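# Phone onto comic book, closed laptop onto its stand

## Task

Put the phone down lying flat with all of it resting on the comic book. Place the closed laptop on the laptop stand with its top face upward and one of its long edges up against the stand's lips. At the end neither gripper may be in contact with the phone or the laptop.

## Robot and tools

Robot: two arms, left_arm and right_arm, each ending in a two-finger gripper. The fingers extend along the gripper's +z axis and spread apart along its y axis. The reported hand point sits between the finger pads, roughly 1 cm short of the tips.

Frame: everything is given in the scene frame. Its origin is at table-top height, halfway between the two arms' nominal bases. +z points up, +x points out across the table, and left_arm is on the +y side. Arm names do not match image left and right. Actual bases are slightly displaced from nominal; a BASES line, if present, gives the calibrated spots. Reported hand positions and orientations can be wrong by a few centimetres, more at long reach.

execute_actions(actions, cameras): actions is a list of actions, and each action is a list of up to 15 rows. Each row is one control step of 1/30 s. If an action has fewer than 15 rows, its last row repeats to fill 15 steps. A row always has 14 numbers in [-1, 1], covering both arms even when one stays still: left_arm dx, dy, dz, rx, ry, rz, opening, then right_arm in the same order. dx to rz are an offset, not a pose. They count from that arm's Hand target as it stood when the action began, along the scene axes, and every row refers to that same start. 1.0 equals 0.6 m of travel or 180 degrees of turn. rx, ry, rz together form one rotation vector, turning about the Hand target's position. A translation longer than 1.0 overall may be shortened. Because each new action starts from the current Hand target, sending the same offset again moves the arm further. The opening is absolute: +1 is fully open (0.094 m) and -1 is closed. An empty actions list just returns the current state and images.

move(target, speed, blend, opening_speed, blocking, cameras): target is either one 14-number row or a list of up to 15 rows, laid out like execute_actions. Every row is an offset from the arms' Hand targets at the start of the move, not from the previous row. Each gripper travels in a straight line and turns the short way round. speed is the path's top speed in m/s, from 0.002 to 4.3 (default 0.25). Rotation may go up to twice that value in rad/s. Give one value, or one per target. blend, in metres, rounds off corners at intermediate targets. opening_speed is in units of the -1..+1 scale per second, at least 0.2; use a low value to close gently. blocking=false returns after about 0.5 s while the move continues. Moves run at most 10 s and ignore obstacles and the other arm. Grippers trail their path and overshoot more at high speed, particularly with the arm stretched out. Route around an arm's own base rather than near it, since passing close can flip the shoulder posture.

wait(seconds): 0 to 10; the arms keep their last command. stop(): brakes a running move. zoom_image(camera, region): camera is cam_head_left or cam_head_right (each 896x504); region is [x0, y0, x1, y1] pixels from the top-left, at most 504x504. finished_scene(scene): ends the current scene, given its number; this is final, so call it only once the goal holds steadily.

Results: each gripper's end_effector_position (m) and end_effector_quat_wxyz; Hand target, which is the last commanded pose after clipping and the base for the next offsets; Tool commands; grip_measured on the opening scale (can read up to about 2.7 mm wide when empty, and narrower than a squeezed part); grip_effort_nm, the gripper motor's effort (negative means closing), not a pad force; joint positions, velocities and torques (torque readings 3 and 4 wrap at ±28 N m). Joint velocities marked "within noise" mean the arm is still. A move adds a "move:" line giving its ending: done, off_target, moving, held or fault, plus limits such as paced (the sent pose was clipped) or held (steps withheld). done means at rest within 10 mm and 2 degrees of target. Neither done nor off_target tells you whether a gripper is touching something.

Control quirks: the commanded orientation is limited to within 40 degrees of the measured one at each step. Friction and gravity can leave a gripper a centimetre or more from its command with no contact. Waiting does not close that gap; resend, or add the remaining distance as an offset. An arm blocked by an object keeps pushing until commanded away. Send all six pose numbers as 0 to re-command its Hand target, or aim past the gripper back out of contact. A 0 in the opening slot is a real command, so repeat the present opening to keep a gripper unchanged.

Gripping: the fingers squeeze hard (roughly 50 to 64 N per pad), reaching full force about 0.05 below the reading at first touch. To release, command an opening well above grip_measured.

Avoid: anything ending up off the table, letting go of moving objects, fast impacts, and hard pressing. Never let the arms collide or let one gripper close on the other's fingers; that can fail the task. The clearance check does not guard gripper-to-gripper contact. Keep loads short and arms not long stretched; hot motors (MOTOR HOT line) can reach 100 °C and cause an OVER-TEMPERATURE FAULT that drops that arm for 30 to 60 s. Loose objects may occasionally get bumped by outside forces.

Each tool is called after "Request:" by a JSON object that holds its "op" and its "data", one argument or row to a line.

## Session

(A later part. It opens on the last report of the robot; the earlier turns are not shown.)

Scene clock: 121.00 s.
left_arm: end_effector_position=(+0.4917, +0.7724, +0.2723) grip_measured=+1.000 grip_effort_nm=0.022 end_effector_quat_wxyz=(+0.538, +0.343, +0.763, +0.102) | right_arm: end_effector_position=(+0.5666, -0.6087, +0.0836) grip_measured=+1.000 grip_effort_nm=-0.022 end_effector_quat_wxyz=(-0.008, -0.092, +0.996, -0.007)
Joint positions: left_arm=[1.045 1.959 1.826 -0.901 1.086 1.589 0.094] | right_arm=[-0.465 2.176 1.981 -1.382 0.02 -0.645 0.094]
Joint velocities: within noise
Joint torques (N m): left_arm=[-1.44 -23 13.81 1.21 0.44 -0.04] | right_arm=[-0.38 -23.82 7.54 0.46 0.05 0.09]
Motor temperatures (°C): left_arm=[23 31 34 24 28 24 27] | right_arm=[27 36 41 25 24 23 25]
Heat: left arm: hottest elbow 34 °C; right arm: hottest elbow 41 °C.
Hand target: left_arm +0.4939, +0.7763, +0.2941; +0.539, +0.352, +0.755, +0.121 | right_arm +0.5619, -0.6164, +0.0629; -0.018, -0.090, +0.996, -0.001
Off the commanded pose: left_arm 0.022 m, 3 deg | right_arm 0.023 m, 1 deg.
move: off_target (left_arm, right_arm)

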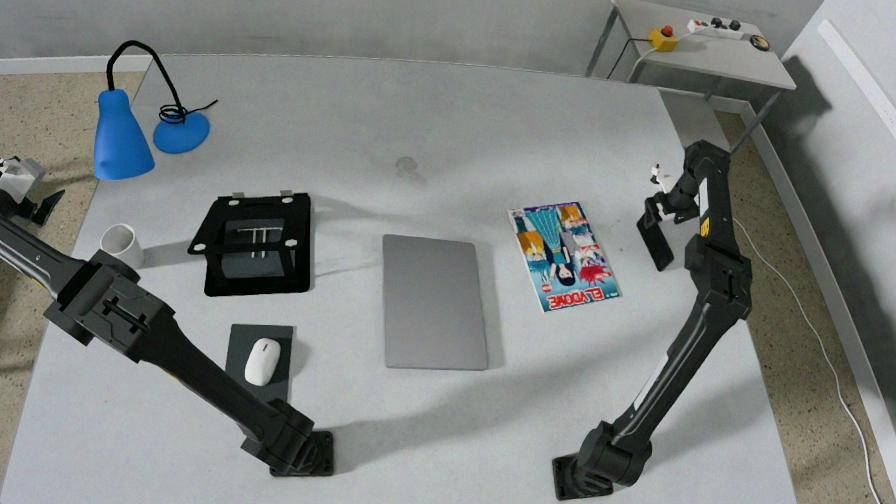

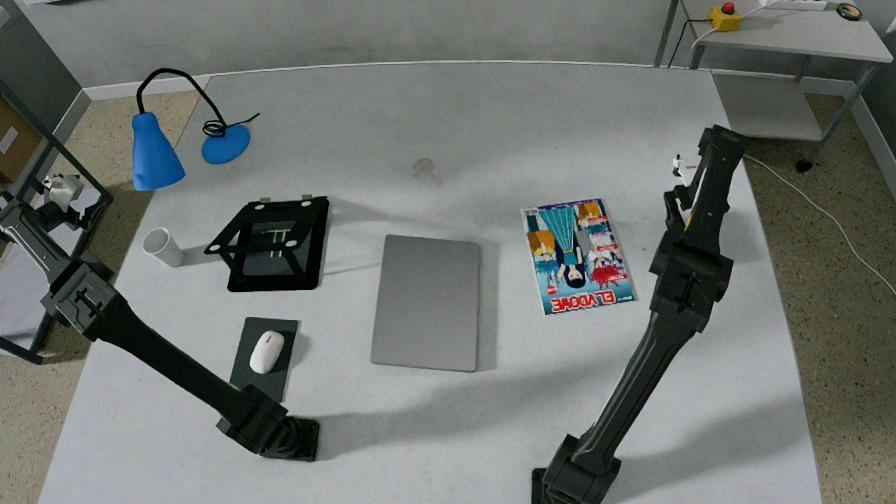

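Request:
{"op": "move", "data": {
  "target": [0,0,0,0,0,0,1, 0.0,-0.012,-0.045,0,0,0,1],
  "speed": 0.08
}}

Request:
{"op": "zoom_image", "data": {
  "camera": "cam_head_left",
  "region": [600, 150, 750, 290]
}}

Request:
{"op": "zoom_image", "data": {
  "camera": "cam_head_right",
  "region": [620, 150, 770, 290]
}}

Scene clock: 125.90 s.
left_arm: end_effector_position=(+0.4917, +0.7724, +0.2723) grip_measured=+1.000 grip_effort_nm=0.022 end_effector_quat_wxyz=(+0.538, +0.343, +0.763, +0.102) | right_arm: end_effector_position=(+0.5675, -0.6177, +0.0594) grip_measured=+1.000 grip_effort_nm=-0.022 end_effector_quat_wxyz=(-0.006, -0.091, +0.996, -0.008)
Joint positions: left_arm=[1.045 1.959 1.826 -0.901 1.086 1.589 0.094] | right_arm=[-0.477 2.203 1.964 -1.332 0.02 -0.654 0.094]
Joint velocities: within noise
Joint torques (N m): left_arm=[-1.32 -23.71 13.67 1.05 0.53 -0.03] | right_arm=[-0.56 -24 7.5 0.39 0.07 0.09]
Motor temperatures (°C): left_arm=[23 31 34 24 28 24 27] | right_arm=[27 36 40 25 24 23 25]
Heat: left arm: hottest elbow 34 °C; right arm: hottest elbow 40 °C.
Hand target: left_arm +0.4939, +0.7763, +0.2941; +0.539, +0.352, +0.755, +0.121 | right_arm +0.5618, -0.6237, +0.0358; -0.018, -0.090, +0.996, -0.001
Off the commanded pose: left_arm 0.022 m, 3 deg | right_arm 0.025 m, 2 deg.
move: off_target (left_arm, right_arm)

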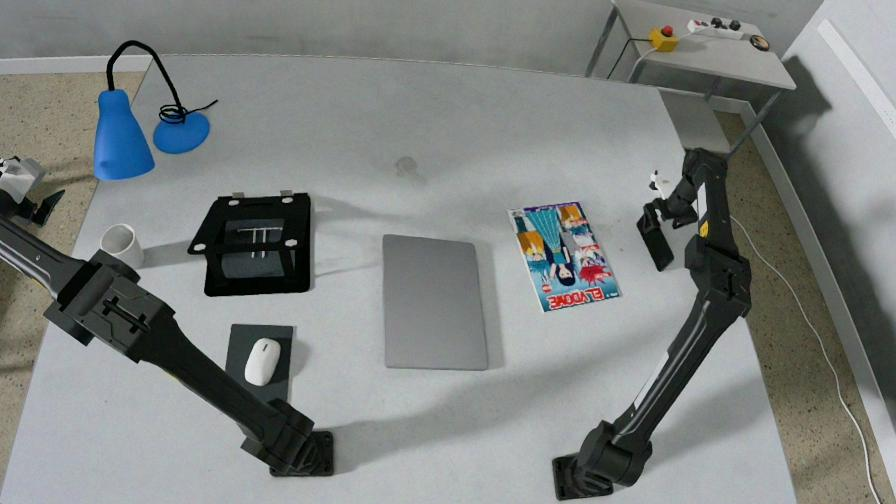

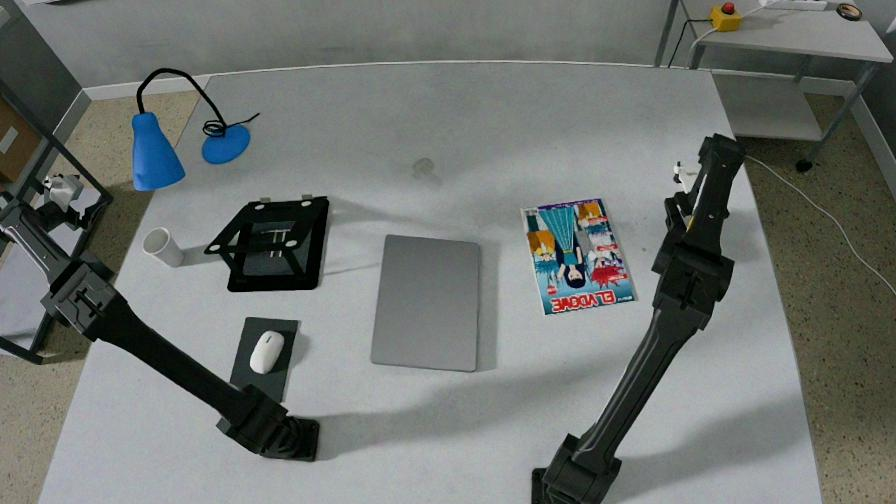

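Scaled by 3.360.

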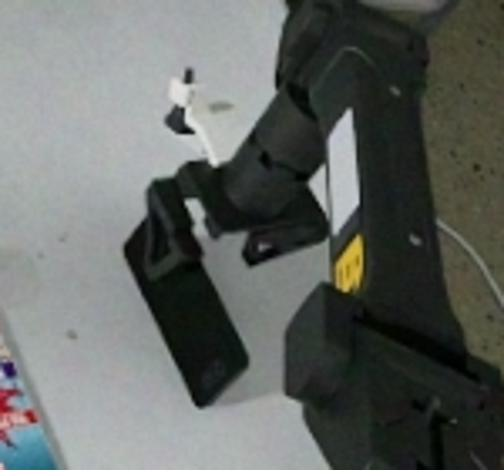

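Scaled by 3.360.

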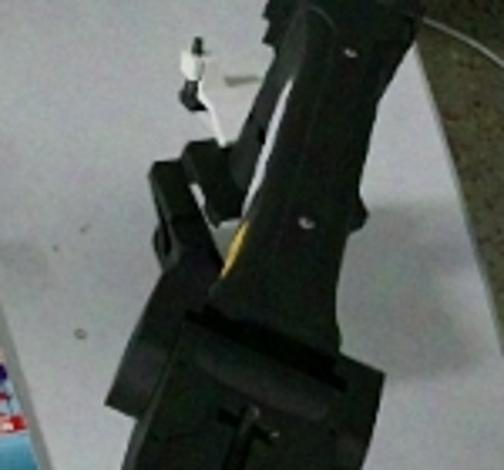

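Request:
{"op": "move", "data": {
  "target": [0,0,0,0,0,0,1, 0.0,0.025,-0.01,0,0,0,1],
  "speed": 0.06,
  "cameras": ["cam_head_left"]
}}

Request:
{"op": "zoom_image", "data": {
  "camera": "cam_head_left",
  "region": [600, 150, 750, 290]
}}

Request:
{"op": "move", "data": {
  "target": [0,0,0,0,0,0,1, 0.0,0,0,0,0,0,-0.4],
  "opening_speed": 0.4,
  "cameras": ["cam_head_left"]
}}

Request:
{"op": "zoom_image", "data": {
  "camera": "cam_head_left",
  "region": [600, 150, 750, 290]
}}

Scene clock: 136.07 s.
left_arm: end_effector_position=(+0.4917, +0.7724, +0.2723) grip_measured=+1.000 grip_effort_nm=0.022 end_effector_quat_wxyz=(+0.538, +0.343, +0.763, +0.102) | right_arm: end_effector_position=(+0.5623, -0.6151, +0.0460) grip_measured=+1.000 grip_effort_nm=-0.017 end_effector_quat_wxyz=(-0.010, -0.089, +0.996, -0.006)
Joint positions: left_arm=[1.045 1.959 1.826 -0.901 1.086 1.589 0.094] | right_arm=[-0.477 2.203 1.928 -1.305 0.02 -0.65 0.094]
Joint velocities: within noise
Joint torques (N m): left_arm=[-1.61 -23.53 13.74 0.95 0.53 -0.01] | right_arm=[0.97 -24.64 6.94 0.4 0.06 0.29]
Motor temperatures (°C): left_arm=[23 31 34 24 28 24 27] | right_arm=[27 38 38 25 24 23 25]
Heat: left arm: hottest elbow 34 °C; right arm: hottest shoulder 38 °C.
Hand target: left_arm +0.4939, +0.7763, +0.2941; +0.539, +0.352, +0.755, +0.121 | right_arm +0.5618, -0.6087, +0.0297; -0.018, -0.090, +0.996, -0.001
Off the commanded pose: left_arm 0.022 m, 3 deg | right_arm 0.017 m, 1 deg.
move: off_target (left_arm, right_arm)
Images, in order (width x height): cam_head_left 896x504.

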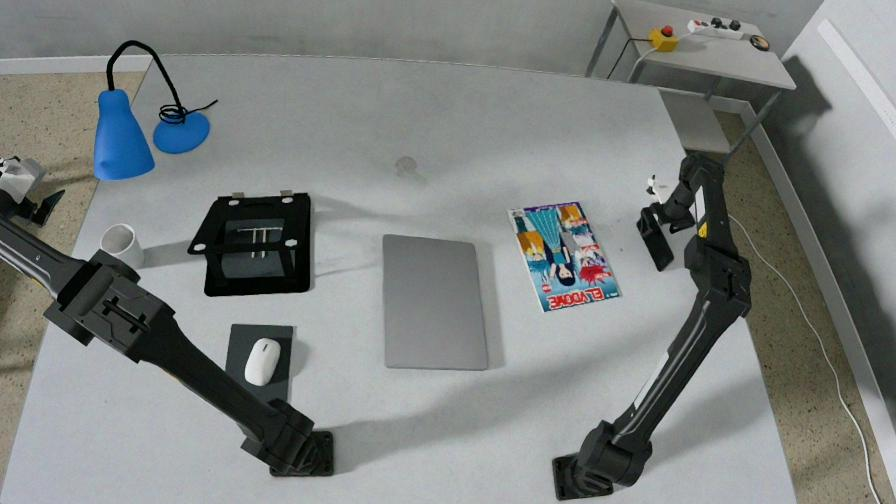

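Scaled by 3.360.

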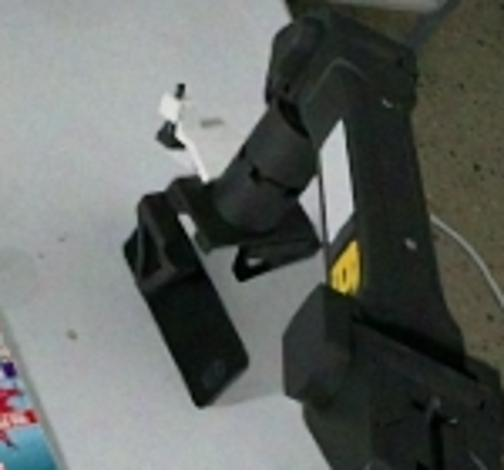

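Scene clock: 139.90 s.
left_arm: end_effector_position=(+0.4917, +0.7724, +0.2723) grip_measured=+1.000 grip_effort_nm=0.022 end_effector_quat_wxyz=(+0.538, +0.343, +0.763, +0.102) | right_arm: end_effector_position=(+0.5627, -0.6157, +0.0460) grip_measured=-0.398 grip_effort_nm=-0.095 end_effector_quat_wxyz=(-0.009, -0.089, +0.996, -0.007)
Joint positions: left_arm=[1.045 1.959 1.826 -0.901 1.086 1.589 0.094] | right_arm=[-0.477 2.203 1.928 -1.303 0.022 -0.649 0.028]
Joint velocities: within noise
Joint torques (N m): left_arm=[-1.32 -24 13.65 0.85 0.53 -0.02] | right_arm=[0.97 -24.76 7.04 0.39 -0.02 0.22]
Motor temperatures (°C): left_arm=[23 31 34 24 28 24 27] | right_arm=[27 39 38 25 24 23 25]
Heat: left arm: hottest elbow 34 °C; right arm: hottest shoulder 39 °C.
Hand target: left_arm +0.4939, +0.7763, +0.2941; +0.539, +0.352, +0.755, +0.121 | right_arm +0.5618, -0.6087, +0.0297; -0.018, -0.090, +0.996, -0.001
Off the commanded pose: left_arm 0.022 m, 3 deg | right_arm 0.018 m, 1 deg.
move: off_target (left_arm, right_arm)
Images, in order (width x height): cam_head_left 896x504.

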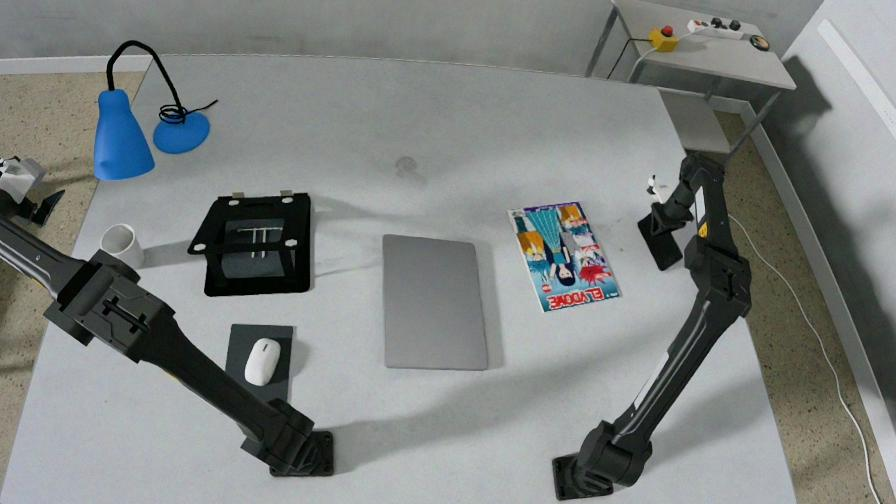

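Scaled by 3.360.

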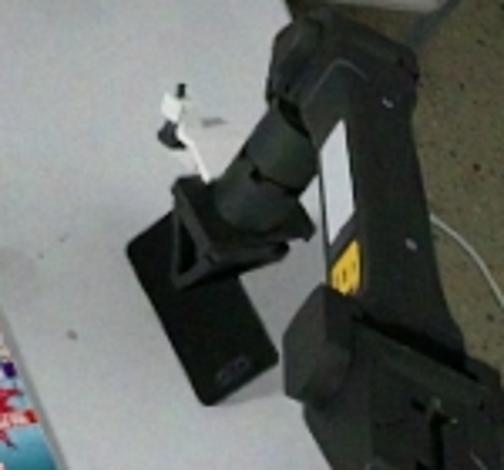

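Request:
{"op": "move", "data": {
  "target": [0,0,0,0,0,0,1, 0.004,0.03,0,0,0,0,-0.4],
  "speed": 0.05,
  "cameras": ["cam_head_left"]
}}

Request:
{"op": "zoom_image", "data": {
  "camera": "cam_head_left",
  "region": [600, 150, 750, 290]
}}

Scene clock: 143.37 s.
left_arm: end_effector_position=(+0.4917, +0.7724, +0.2723) grip_measured=+1.000 grip_effort_nm=0.027 end_effector_quat_wxyz=(+0.538, +0.343, +0.763, +0.102) | right_arm: end_effector_position=(+0.5630, -0.5981, +0.0359) grip_measured=-0.399 grip_effort_nm=-0.085 end_effector_quat_wxyz=(-0.017, -0.089, +0.996, -0.003)
Joint positions: left_arm=[1.045 1.959 1.826 -0.901 1.086 1.589 0.094] | right_arm=[-0.453 2.203 1.9 -1.293 0.022 -0.625 0.028]
Joint velocities: within noise
Joint torques (N m): left_arm=[-1.49 -23.3 13.68 1.18 0.56 -0.09] | right_arm=[1.2 -26.05 6.97 0.5 -0.04 0.2]
Motor temperatures (°C): left_arm=[23 31 34 24 28 24 27] | right_arm=[27 39 37 25 24 23 25]
Heat: left arm: hottest elbow 34 °C; right arm: hottest shoulder 39 °C.
Hand target: left_arm +0.4939, +0.7763, +0.2941; +0.539, +0.352, +0.755, +0.121 | right_arm +0.5642, -0.5906, +0.0297; -0.018, -0.090, +0.996, -0.001
Off the commanded pose: left_arm 0.022 m, 3 deg | right_arm 0.010 m, 0 deg.
move: off_target (left_arm)
Images, in order (width x height): cam_head_left 896x504.

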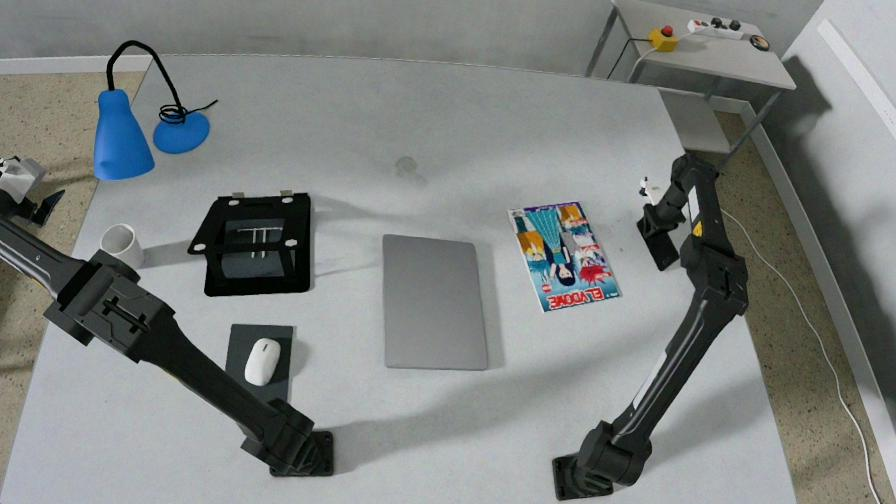

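Scaled by 3.360.

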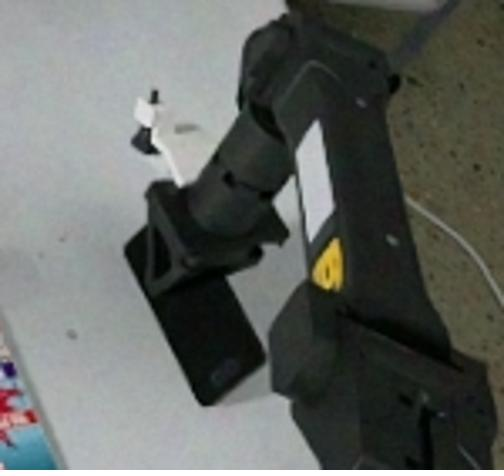

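Request:
{"op": "move", "data": {
  "target": [0,0,0,0,0,0,1, 0.004,0.018,0.012,0,0,0,-0.4],
  "speed": 0.05,
  "cameras": ["cam_head_left"]
}}

Request:
{"op": "zoom_image", "data": {
  "camera": "cam_head_left",
  "region": [600, 150, 750, 290]
}}

Request:
{"op": "move", "data": {
  "target": [0,0,0,0,0,0,1, 0.0,0,0,0,0,0,-0.9],
  "opening_speed": 0.25,
  "cameras": ["cam_head_left"]
}}

Request:
{"op": "zoom_image", "data": {
  "camera": "cam_head_left",
  "region": [600, 150, 750, 290]
}}

Scene clock: 147.93 s.
left_arm: end_effector_position=(+0.4917, +0.7724, +0.2723) grip_measured=+1.000 grip_effort_nm=0.022 end_effector_quat_wxyz=(+0.538, +0.343, +0.763, +0.102) | right_arm: end_effector_position=(+0.5675, -0.5890, +0.0359) grip_measured=-0.399 grip_effort_nm=-0.081 end_effector_quat_wxyz=(-0.017, -0.088, +0.996, -0.003)
Joint positions: left_arm=[1.045 1.959 1.826 -0.901 1.086 1.589 0.094] | right_arm=[-0.437 2.203 1.9 -1.293 0.022 -0.608 0.028]
Joint velocities: within noise
Joint torques (N m): left_arm=[-1.61 -23.77 13.7 0.95 0.51 -0.05] | right_arm=[1.26 -26.87 6.75 0.09 -0.06 0.21]
Motor temperatures (°C): left_arm=[23 31 34 24 28 24 27] | right_arm=[27 40 37 25 24 23 25]
Heat: left arm: hottest elbow 34 °C; right arm: hottest shoulder 40 °C.
Hand target: left_arm +0.4939, +0.7763, +0.2941; +0.539, +0.352, +0.755, +0.121 | right_arm +0.5666, -0.5799, +0.0369; -0.018, -0.090, +0.996, -0.001
Off the commanded pose: left_arm 0.022 m, 3 deg | right_arm 0.009 m, 0 deg.
move: off_target (left_arm)
Images, in order (width x height): cam_head_left 896x504.

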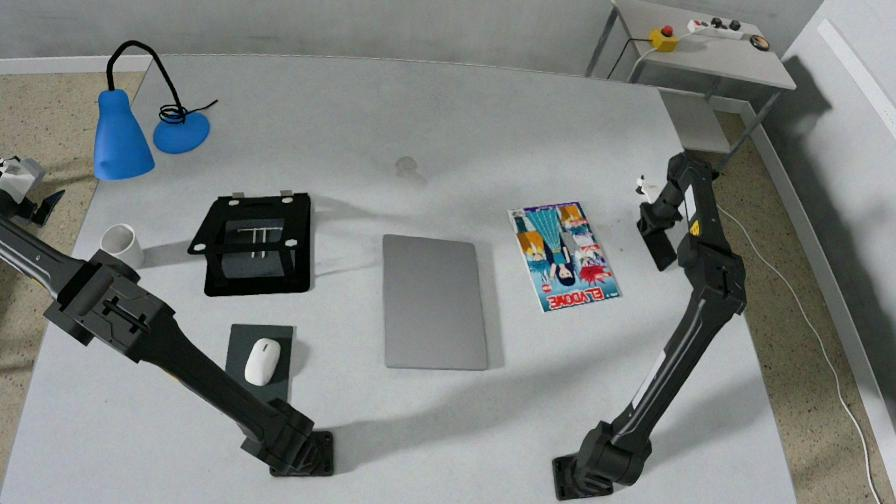

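Scaled by 3.360.

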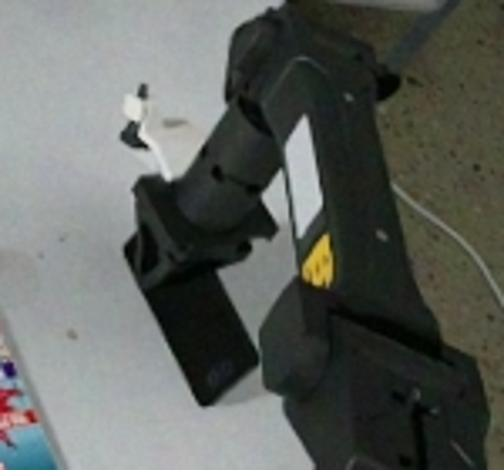

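Scene clock: 150.13 s.
left_arm: end_effector_position=(+0.4917, +0.7724, +0.2723) grip_measured=+1.000 grip_effort_nm=0.027 end_effector_quat_wxyz=(+0.538, +0.343, +0.763, +0.102) | right_arm: end_effector_position=(+0.5677, -0.5885, +0.0359) grip_measured=-0.841 grip_effort_nm=-1.018 end_effector_quat_wxyz=(-0.017, -0.088, +0.996, -0.003)
Joint positions: left_arm=[1.045 1.959 1.826 -0.901 1.086 1.589 0.094] | right_arm=[-0.437 2.203 1.9 -1.293 0.022 -0.607 0.007]
Joint velocities: within noise
Joint torques (N m): left_arm=[-1.61 -23.41 13.81 1.2 0.47 -0.05] | right_arm=[1.14 -26.87 6.74 0.08 -0.05 0.22]
Motor temperatures (°C): left_arm=[23 31 35 24 28 24 27] | right_arm=[27 40 37 25 24 23 25]
Heat: left arm: hottest elbow 35 °C; right arm: hottest shoulder 40 °C.
Hand target: left_arm +0.4939, +0.7763, +0.2941; +0.539, +0.352, +0.755, +0.121 | right_arm +0.5667, -0.5797, +0.0369; -0.018, -0.090, +0.996, -0.001
Off the commanded pose: left_arm 0.022 m, 3 deg | right_arm 0.009 m, 0 deg.
move: off_target (left_arm)
Images, in order (width x height): cam_head_left 896x504.

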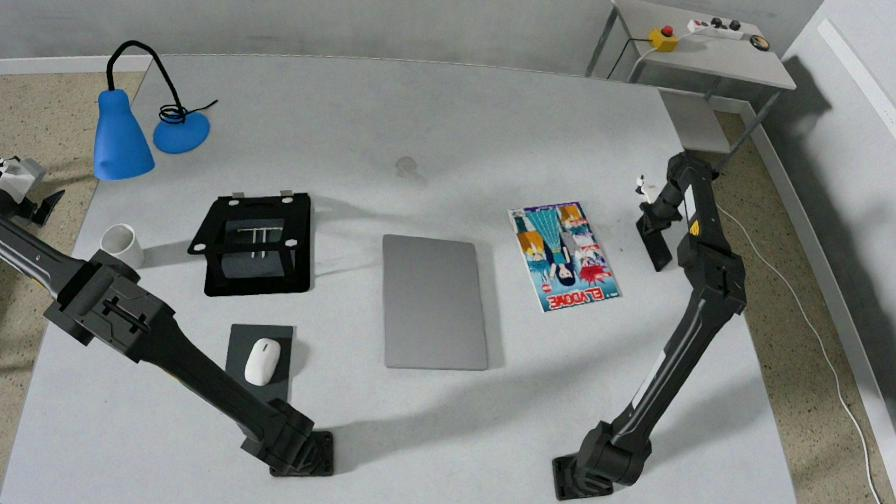

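Scaled by 3.360.

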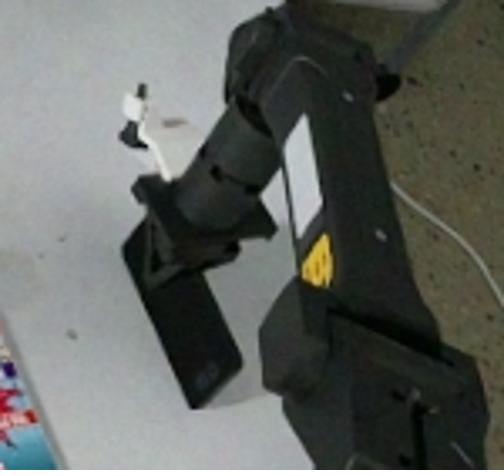

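Request:
{"op": "move", "data": {
  "target": [
    [0,0,0,0,0,0,1, 0,0,0.3,0,0,0,-0.9],
    [0,0,0,0,0,0,1, -0.111,0.375,0.3,0.230,-0.150,-0.457,-0.9]
  ],
  "blend": [0.05,0]
}}

Request:
{"op": "zoom_image", "data": {
  "camera": "cam_head_left",
  "region": [480, 130, 720, 330]
}}

Request:
{"op": "zoom_image", "data": {
  "camera": "cam_head_right",
  "region": [480, 130, 720, 330]
}}

Scene clock: 178.13 s.
left_arm: end_effector_position=(+0.4917, +0.7724, +0.2723) grip_measured=+1.000 grip_effort_nm=0.022 end_effector_quat_wxyz=(+0.538, +0.343, +0.763, +0.102) | right_arm: end_effector_position=(+0.4993, -0.3606, +0.2005) grip_measured=-0.842 grip_effort_nm=-1.043 end_effector_quat_wxyz=(+0.207, +0.576, +0.732, +0.298)
Joint positions: left_arm=[1.045 1.959 1.826 -0.901 1.086 1.589 0.094] | right_arm=[-0.206 1.388 1.04 -0.542 -0.329 1.25 0.007]
Joint velocities: within noise
Joint torques (N m): left_arm=[-1.79 -23.65 13.68 1.1 0.52 -0.02] | right_arm=[1.32 -16.44 8.38 1.85 -0.11 0.22]
Motor temperatures (°C): left_arm=[23 31 35 24 28 24 27] | right_arm=[27 42 36 25 24 23 26]
Heat: left arm: hottest elbow 35 °C; right arm: hottest shoulder 42 °C.
Hand target: left_arm +0.4939, +0.7763, +0.2941; +0.539, +0.352, +0.755, +0.121 | right_arm +0.5000, -0.3547, +0.2169; +0.224, +0.568, +0.728, +0.311
Off the commanded pose: left_arm 0.022 m, 3 deg | right_arm 0.017 m, 3 deg.
move: off_target (left_arm, right_arm)

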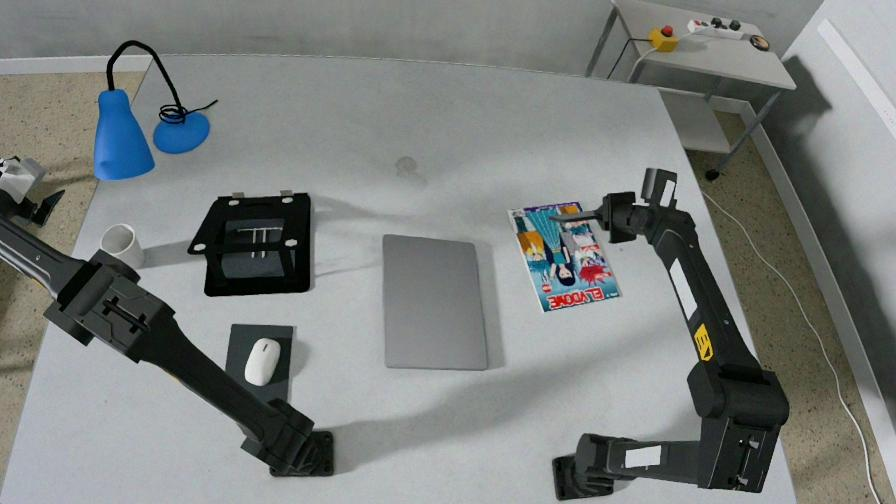

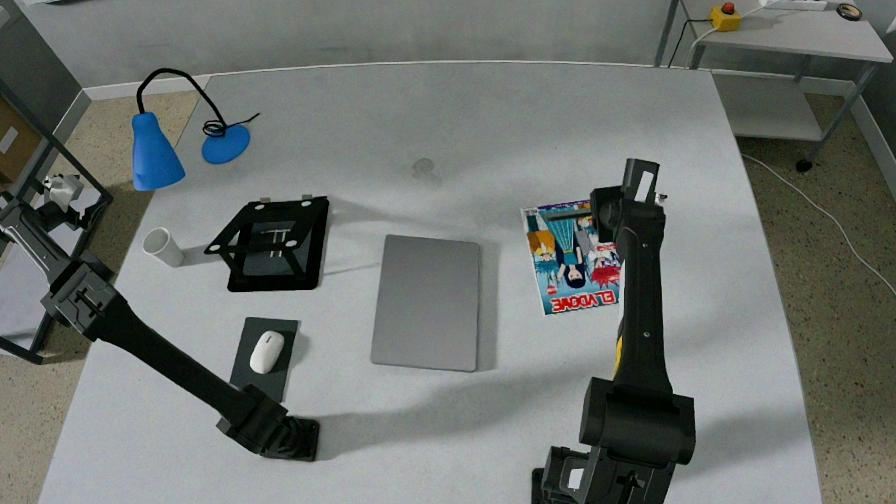

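Scaled by 2.100.

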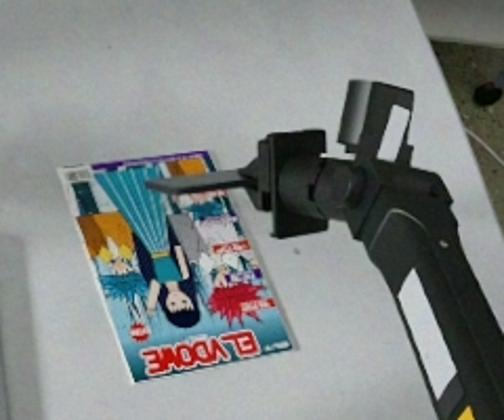

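Scaled by 2.100.

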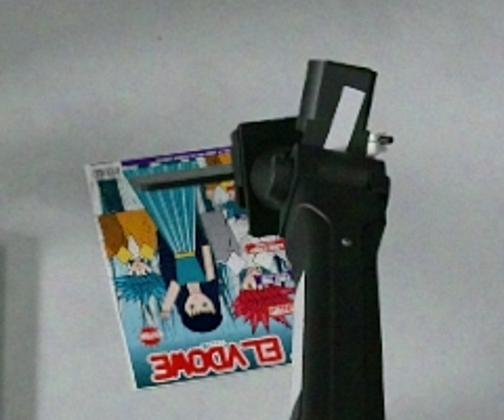

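Request:
{"op": "move", "data": {
  "target": [0,0,0,0,0,0,1, 0.05,-0.067,-0.18,0,0,0,-0.9]
}}

Request:
{"op": "zoom_image", "data": {
  "camera": "cam_head_left",
  "region": [480, 150, 680, 330]
}}

Request:
{"op": "zoom_image", "data": {
  "camera": "cam_head_right",
  "region": [480, 150, 680, 330]
}}

Scene clock: 185.53 s.
left_arm: end_effector_position=(+0.4917, +0.7724, +0.2723) grip_measured=+1.000 grip_effort_nm=0.022 end_effector_quat_wxyz=(+0.538, +0.343, +0.763, +0.102) | right_arm: end_effector_position=(+0.5234, -0.3895, +0.0994) grip_measured=-0.842 grip_effort_nm=-1.043 end_effector_quat_wxyz=(+0.209, +0.574, +0.731, +0.304)
Joint positions: left_arm=[1.045 1.959 1.826 -0.901 1.086 1.589 0.094] | right_arm=[-0.261 1.597 0.968 -0.268 -0.372 1.207 0.007]
Joint velocities: within noise
Joint torques (N m): left_arm=[-1.61 -23 13.74 1.06 0.44 -0.09] | right_arm=[0.03 -15.74 8.13 1.73 -0.27 0.1]
Motor temperatures (°C): left_arm=[23 31 35 24 28 24 27] | right_arm=[27 41 36 25 24 23 27]
Heat: left arm: hottest elbow 35 °C; right arm: hottest shoulder 41 °C.
Hand target: left_arm +0.4939, +0.7763, +0.2941; +0.539, +0.352, +0.755, +0.121 | right_arm +0.5301, -0.3950, +0.1090; +0.224, +0.568, +0.728, +0.311
Off the commanded pose: left_arm 0.022 m, 3 deg | right_arm 0.013 m, 2 deg.
move: off_target (left_arm, right_arm)

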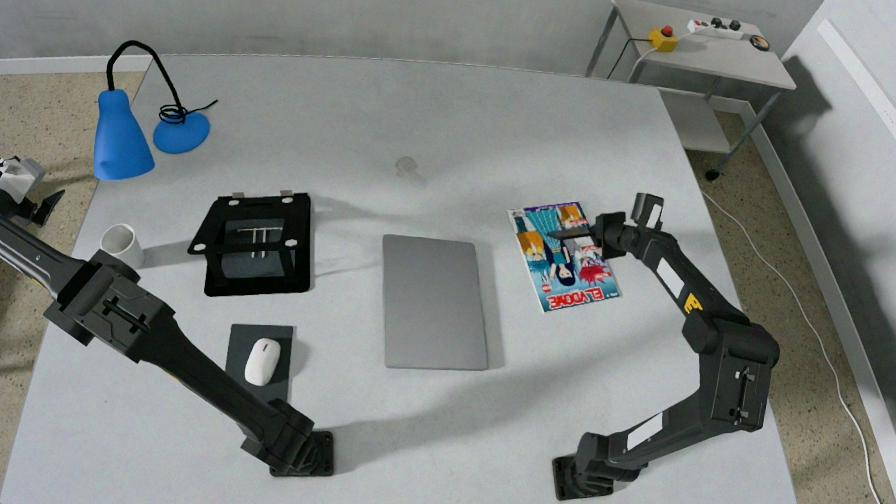

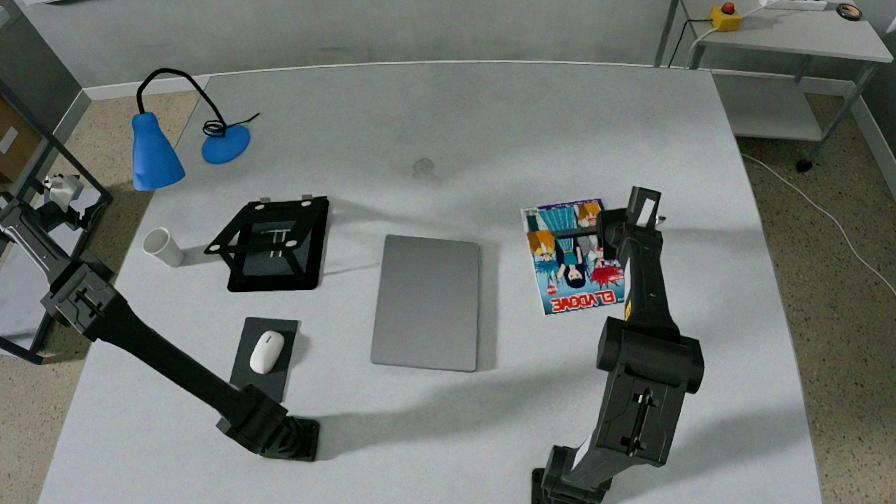

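Scaled by 2.520.

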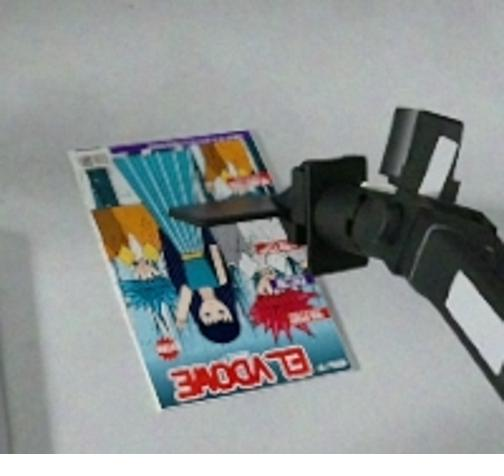

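Scaled by 2.520.

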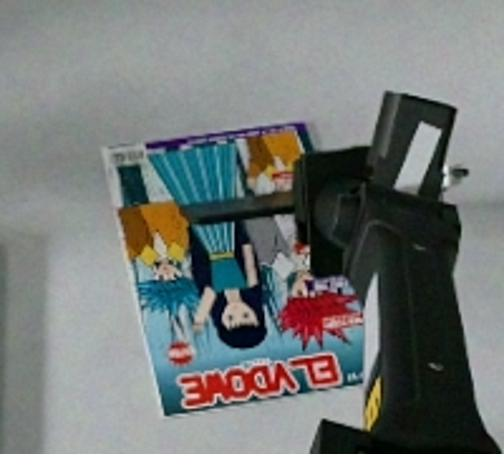

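Request:
{"op": "move", "data": {
  "target": [0,0,0,0,0,0,1, 0.025,-0.038,-0.105,0,0,0,-0.9],
  "speed": 0.12
}}

Request:
{"op": "zoom_image", "data": {
  "camera": "cam_head_left",
  "region": [480, 150, 680, 330]
}}

Request:
{"op": "zoom_image", "data": {
  "camera": "cam_head_right",
  "region": [480, 150, 680, 330]
}}

Scene clock: 195.30 s.
left_arm: end_effector_position=(+0.4917, +0.7724, +0.2723) grip_measured=+1.000 grip_effort_nm=0.022 end_effector_quat_wxyz=(+0.538, +0.343, +0.763, +0.102) | right_arm: end_effector_position=(+0.5367, -0.4097, +0.0399) grip_measured=-0.842 grip_effort_nm=-1.033 end_effector_quat_wxyz=(+0.210, +0.572, +0.732, +0.305)
Joint positions: left_arm=[1.045 1.959 1.826 -0.901 1.086 1.589 0.094] | right_arm=[-0.296 1.747 0.968 -0.125 -0.396 1.176 0.007]
Joint velocities: within noise
Joint torques (N m): left_arm=[-1.9 -23.53 13.71 0.9 0.54 0.01] | right_arm=[-0.21 -17.32 7.88 1.8 -0.27 0.07]
Motor temperatures (°C): left_arm=[23 32 35 24 28 24 27] | right_arm=[27 39 36 25 24 23 27]
Heat: left arm: hottest elbow 35 °C; right arm: hottest shoulder 39 °C.
Hand target: left_arm +0.4939, +0.7763, +0.2941; +0.539, +0.352, +0.755, +0.121 | right_arm +0.5451, -0.4178, +0.0459; +0.224, +0.568, +0.728, +0.311
Off the commanded pose: left_arm 0.022 m, 3 deg | right_arm 0.013 m, 2 deg.
move: off_target (left_arm, right_arm)

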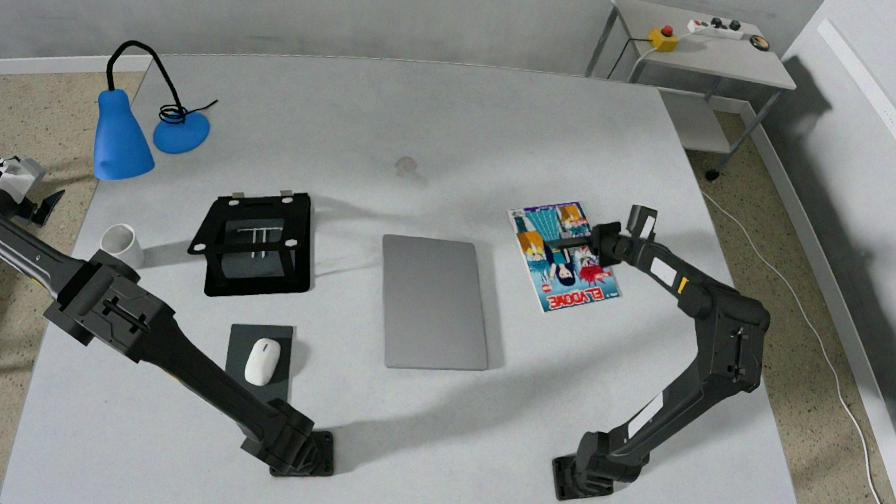

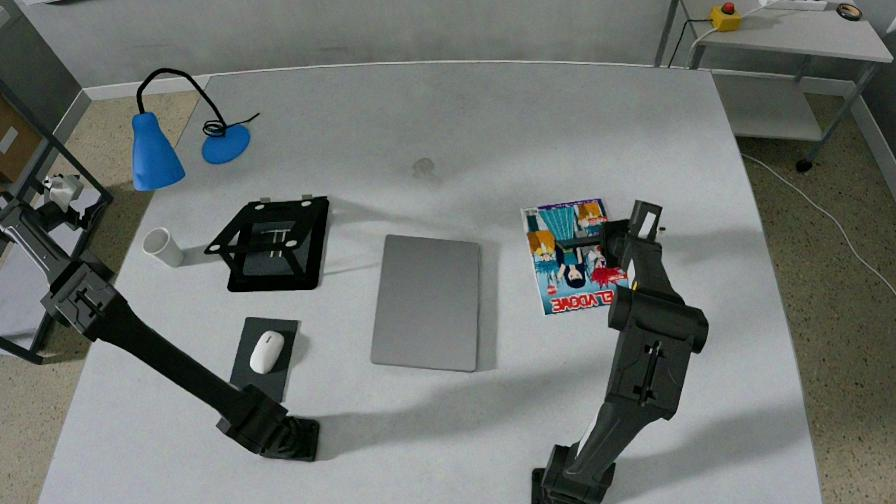

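Scaled by 2.520.

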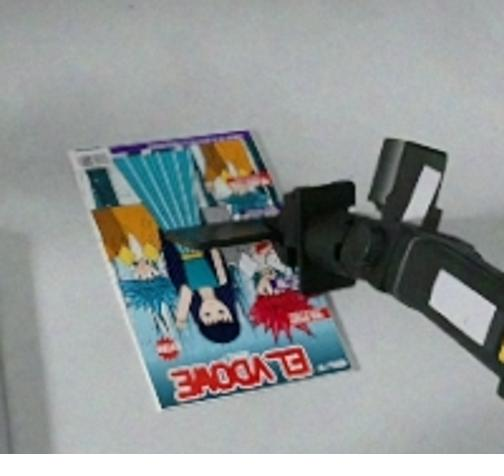

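Scaled by 2.520.

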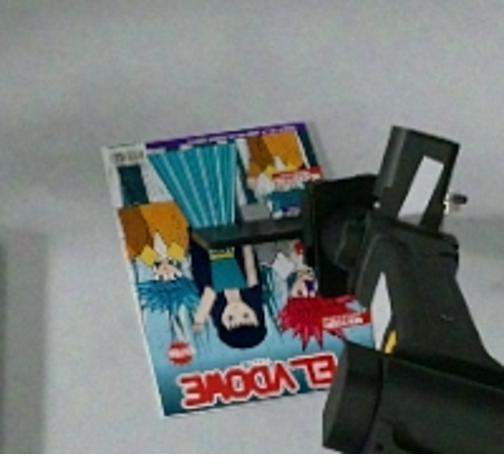

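Request:
{"op": "move", "data": {
  "target": [0,0,0,0,0,0,1, 0,0,-0.02,0,0,0,-0.9],
  "speed": 0.04,
  "cameras": ["cam_head_left"]
}}

Request:
{"op": "zoom_image", "data": {
  "camera": "cam_head_left",
  "region": [500, 200, 620, 290]
}}

Scene clock: 199.43 s.
left_arm: end_effector_position=(+0.4917, +0.7724, +0.2723) grip_measured=+1.000 grip_effort_nm=0.027 end_effector_quat_wxyz=(+0.538, +0.343, +0.763, +0.102) | right_arm: end_effector_position=(+0.5410, -0.4107, +0.0363) grip_measured=-0.842 grip_effort_nm=-1.038 end_effector_quat_wxyz=(+0.217, +0.569, +0.731, +0.309)
Joint positions: left_arm=[1.045 1.959 1.826 -0.901 1.086 1.589 0.094] | right_arm=[-0.296 1.763 0.968 -0.093 -0.398 1.175 0.007]
Joint velocities: within noise
Joint torques (N m): left_arm=[-1.32 -22.65 13.81 1.2 0.53 -0.01] | right_arm=[-0.32 -16.56 7.27 1.84 -0.23 0.08]
Motor temperatures (°C): left_arm=[23 32 35 24 28 24 27] | right_arm=[27 38 36 25 24 23 27]
Heat: left arm: hottest elbow 35 °C; right arm: hottest shoulder 38 °C.
Hand target: left_arm +0.4939, +0.7763, +0.2941; +0.539, +0.352, +0.755, +0.121 | right_arm +0.5452, -0.4177, +0.0339; +0.224, +0.568, +0.728, +0.311
Off the commanded pose: left_arm 0.022 m, 3 deg | right_arm 0.009 m, 1 deg.
move: off_target (left_arm)
Images, in order (width x height): cam_head_left 896x504.

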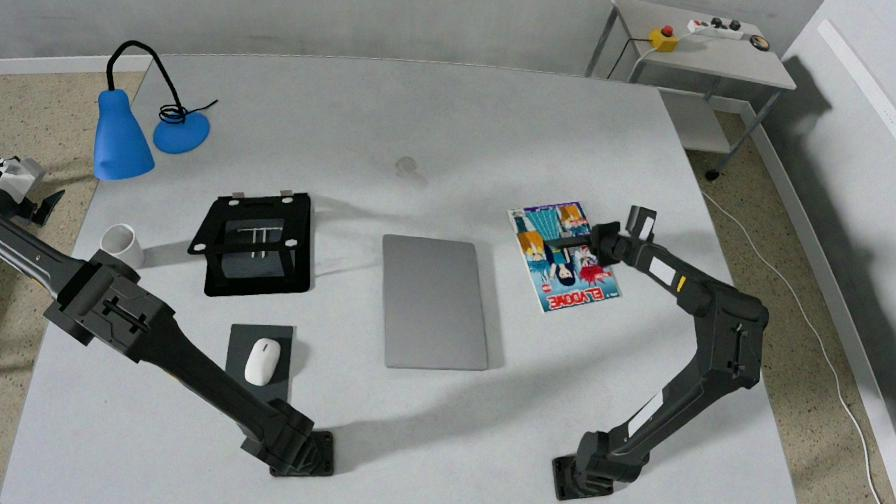

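Scaled by 4.200.

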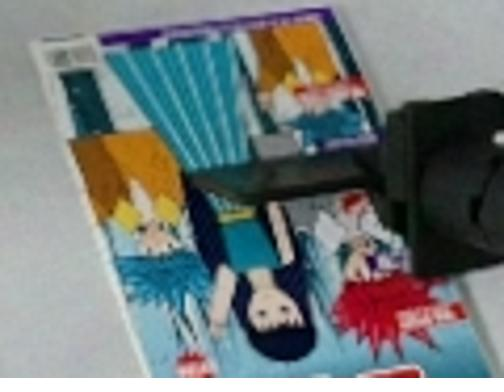

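Request:
{"op": "move", "data": {
  "target": [0,0,0,0,0,0,1, 0,0,-0.017,0,0,0,-0.9],
  "speed": 0.04,
  "cameras": ["cam_head_left"]
}}

Request:
{"op": "zoom_image", "data": {
  "camera": "cam_head_left",
  "region": [500, 200, 620, 290]
}}

Scene clock: 202.17 s.
left_arm: end_effector_position=(+0.4917, +0.7724, +0.2723) grip_measured=+1.000 grip_effort_nm=0.022 end_effector_quat_wxyz=(+0.538, +0.343, +0.763, +0.102) | right_arm: end_effector_position=(+0.5452, -0.4113, +0.0357) grip_measured=-0.842 grip_effort_nm=-1.038 end_effector_quat_wxyz=(+0.225, +0.564, +0.730, +0.314)
Joint positions: left_arm=[1.045 1.959 1.826 -0.901 1.086 1.589 0.094] | right_arm=[-0.296 1.772 0.968 -0.064 -0.402 1.175 0.007]
Joint velocities: within noise
Joint torques (N m): left_arm=[-1.61 -23.36 13.68 1.21 0.52 0] | right_arm=[-0.26 -15.74 6.68 1.91 -0.1 0.08]
Motor temperatures (°C): left_arm=[23 32 35 24 28 24 27] | right_arm=[27 38 36 25 24 23 27]
Heat: left arm: hottest elbow 35 °C; right arm: hottest shoulder 38 °C.
Hand target: left_arm +0.4939, +0.7763, +0.2941; +0.539, +0.352, +0.755, +0.121 | right_arm +0.5452, -0.4177, +0.0238; +0.224, +0.568, +0.728, +0.311
Off the commanded pose: left_arm 0.022 m, 3 deg | right_arm 0.014 m, 1 deg.
move: off_target (left_arm, right_arm)
Images, in order (width x height): cam_head_left 896x504.

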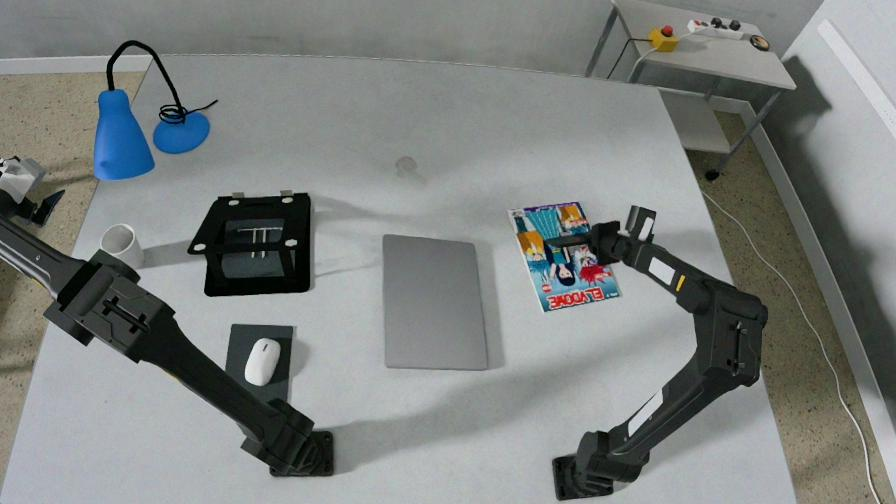

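Scaled by 4.200.

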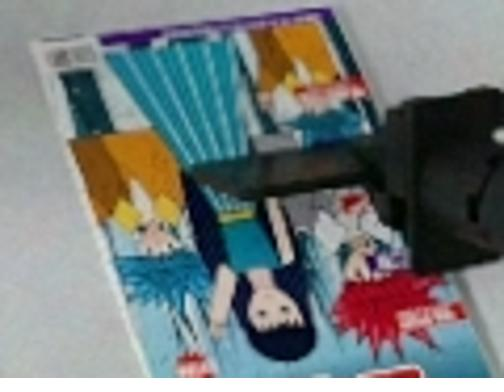

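Request:
{"op": "move", "data": {
  "target": [0,0,0,0,0,0,1, -0.008,0,0,0.017,-0.070,0,-0.9],
  "speed": 0.1,
  "cameras": ["cam_head_left"]
}}

Request:
{"op": "zoom_image", "data": {
  "camera": "cam_head_left",
  "region": [500, 200, 620, 290]
}}

Scene clock: 208.13 s.
left_arm: end_effector_position=(+0.4917, +0.7724, +0.2723) grip_measured=+1.000 grip_effort_nm=0.022 end_effector_quat_wxyz=(+0.538, +0.343, +0.763, +0.102) | right_arm: end_effector_position=(+0.5431, -0.4117, +0.0321) grip_measured=-0.842 grip_effort_nm=-1.038 end_effector_quat_wxyz=(+0.288, +0.530, +0.696, +0.390)
Joint positions: left_arm=[1.045 1.959 1.826 -0.901 1.086 1.589 0.094] | right_arm=[-0.325 1.813 0.848 0.314 -0.503 1.235 0.007]
Joint velocities: within noise
Joint torques (N m): left_arm=[-1.08 -23.41 13.78 1.06 0.55 0.01] | right_arm=[-0.5 -15.85 5.33 2.22 -0.23 0.19]
Motor temperatures (°C): left_arm=[23 32 35 24 28 24 27] | right_arm=[27 38 35 25 24 23 27]
Heat: left arm: hottest elbow 35 °C; right arm: hottest shoulder 38 °C.
Hand target: left_arm +0.4939, +0.7763, +0.2941; +0.539, +0.352, +0.755, +0.121 | right_arm +0.5404, -0.4177, +0.0238; +0.287, +0.537, +0.690, +0.391
Off the commanded pose: left_arm 0.022 m, 3 deg | right_arm 0.011 m, 1 deg.
move: off_target (left_arm, right_arm)
Images, in order (width x height): cam_head_left 896x504.

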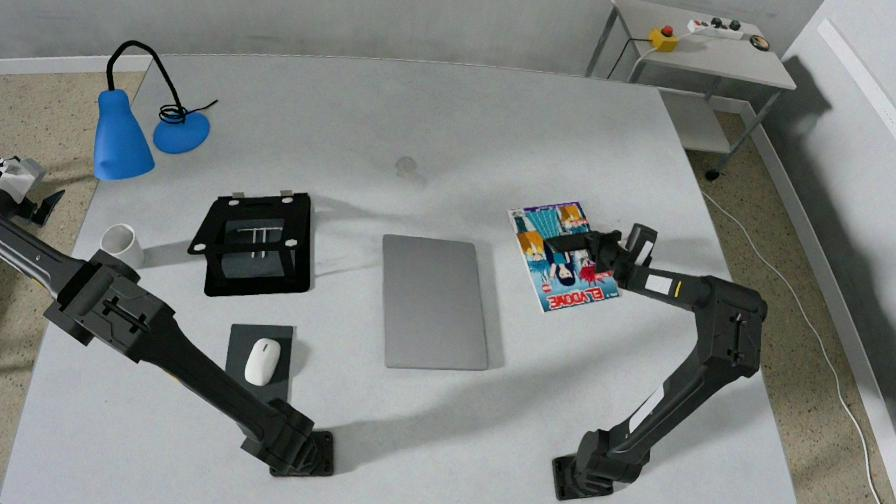

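Scaled by 4.200.

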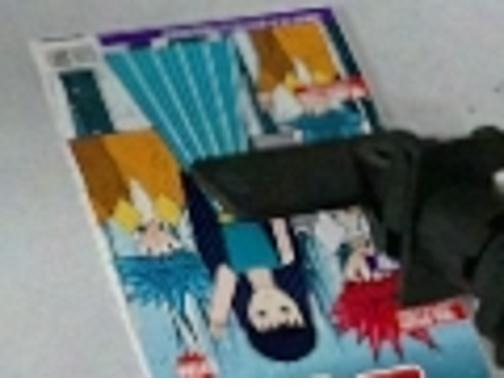

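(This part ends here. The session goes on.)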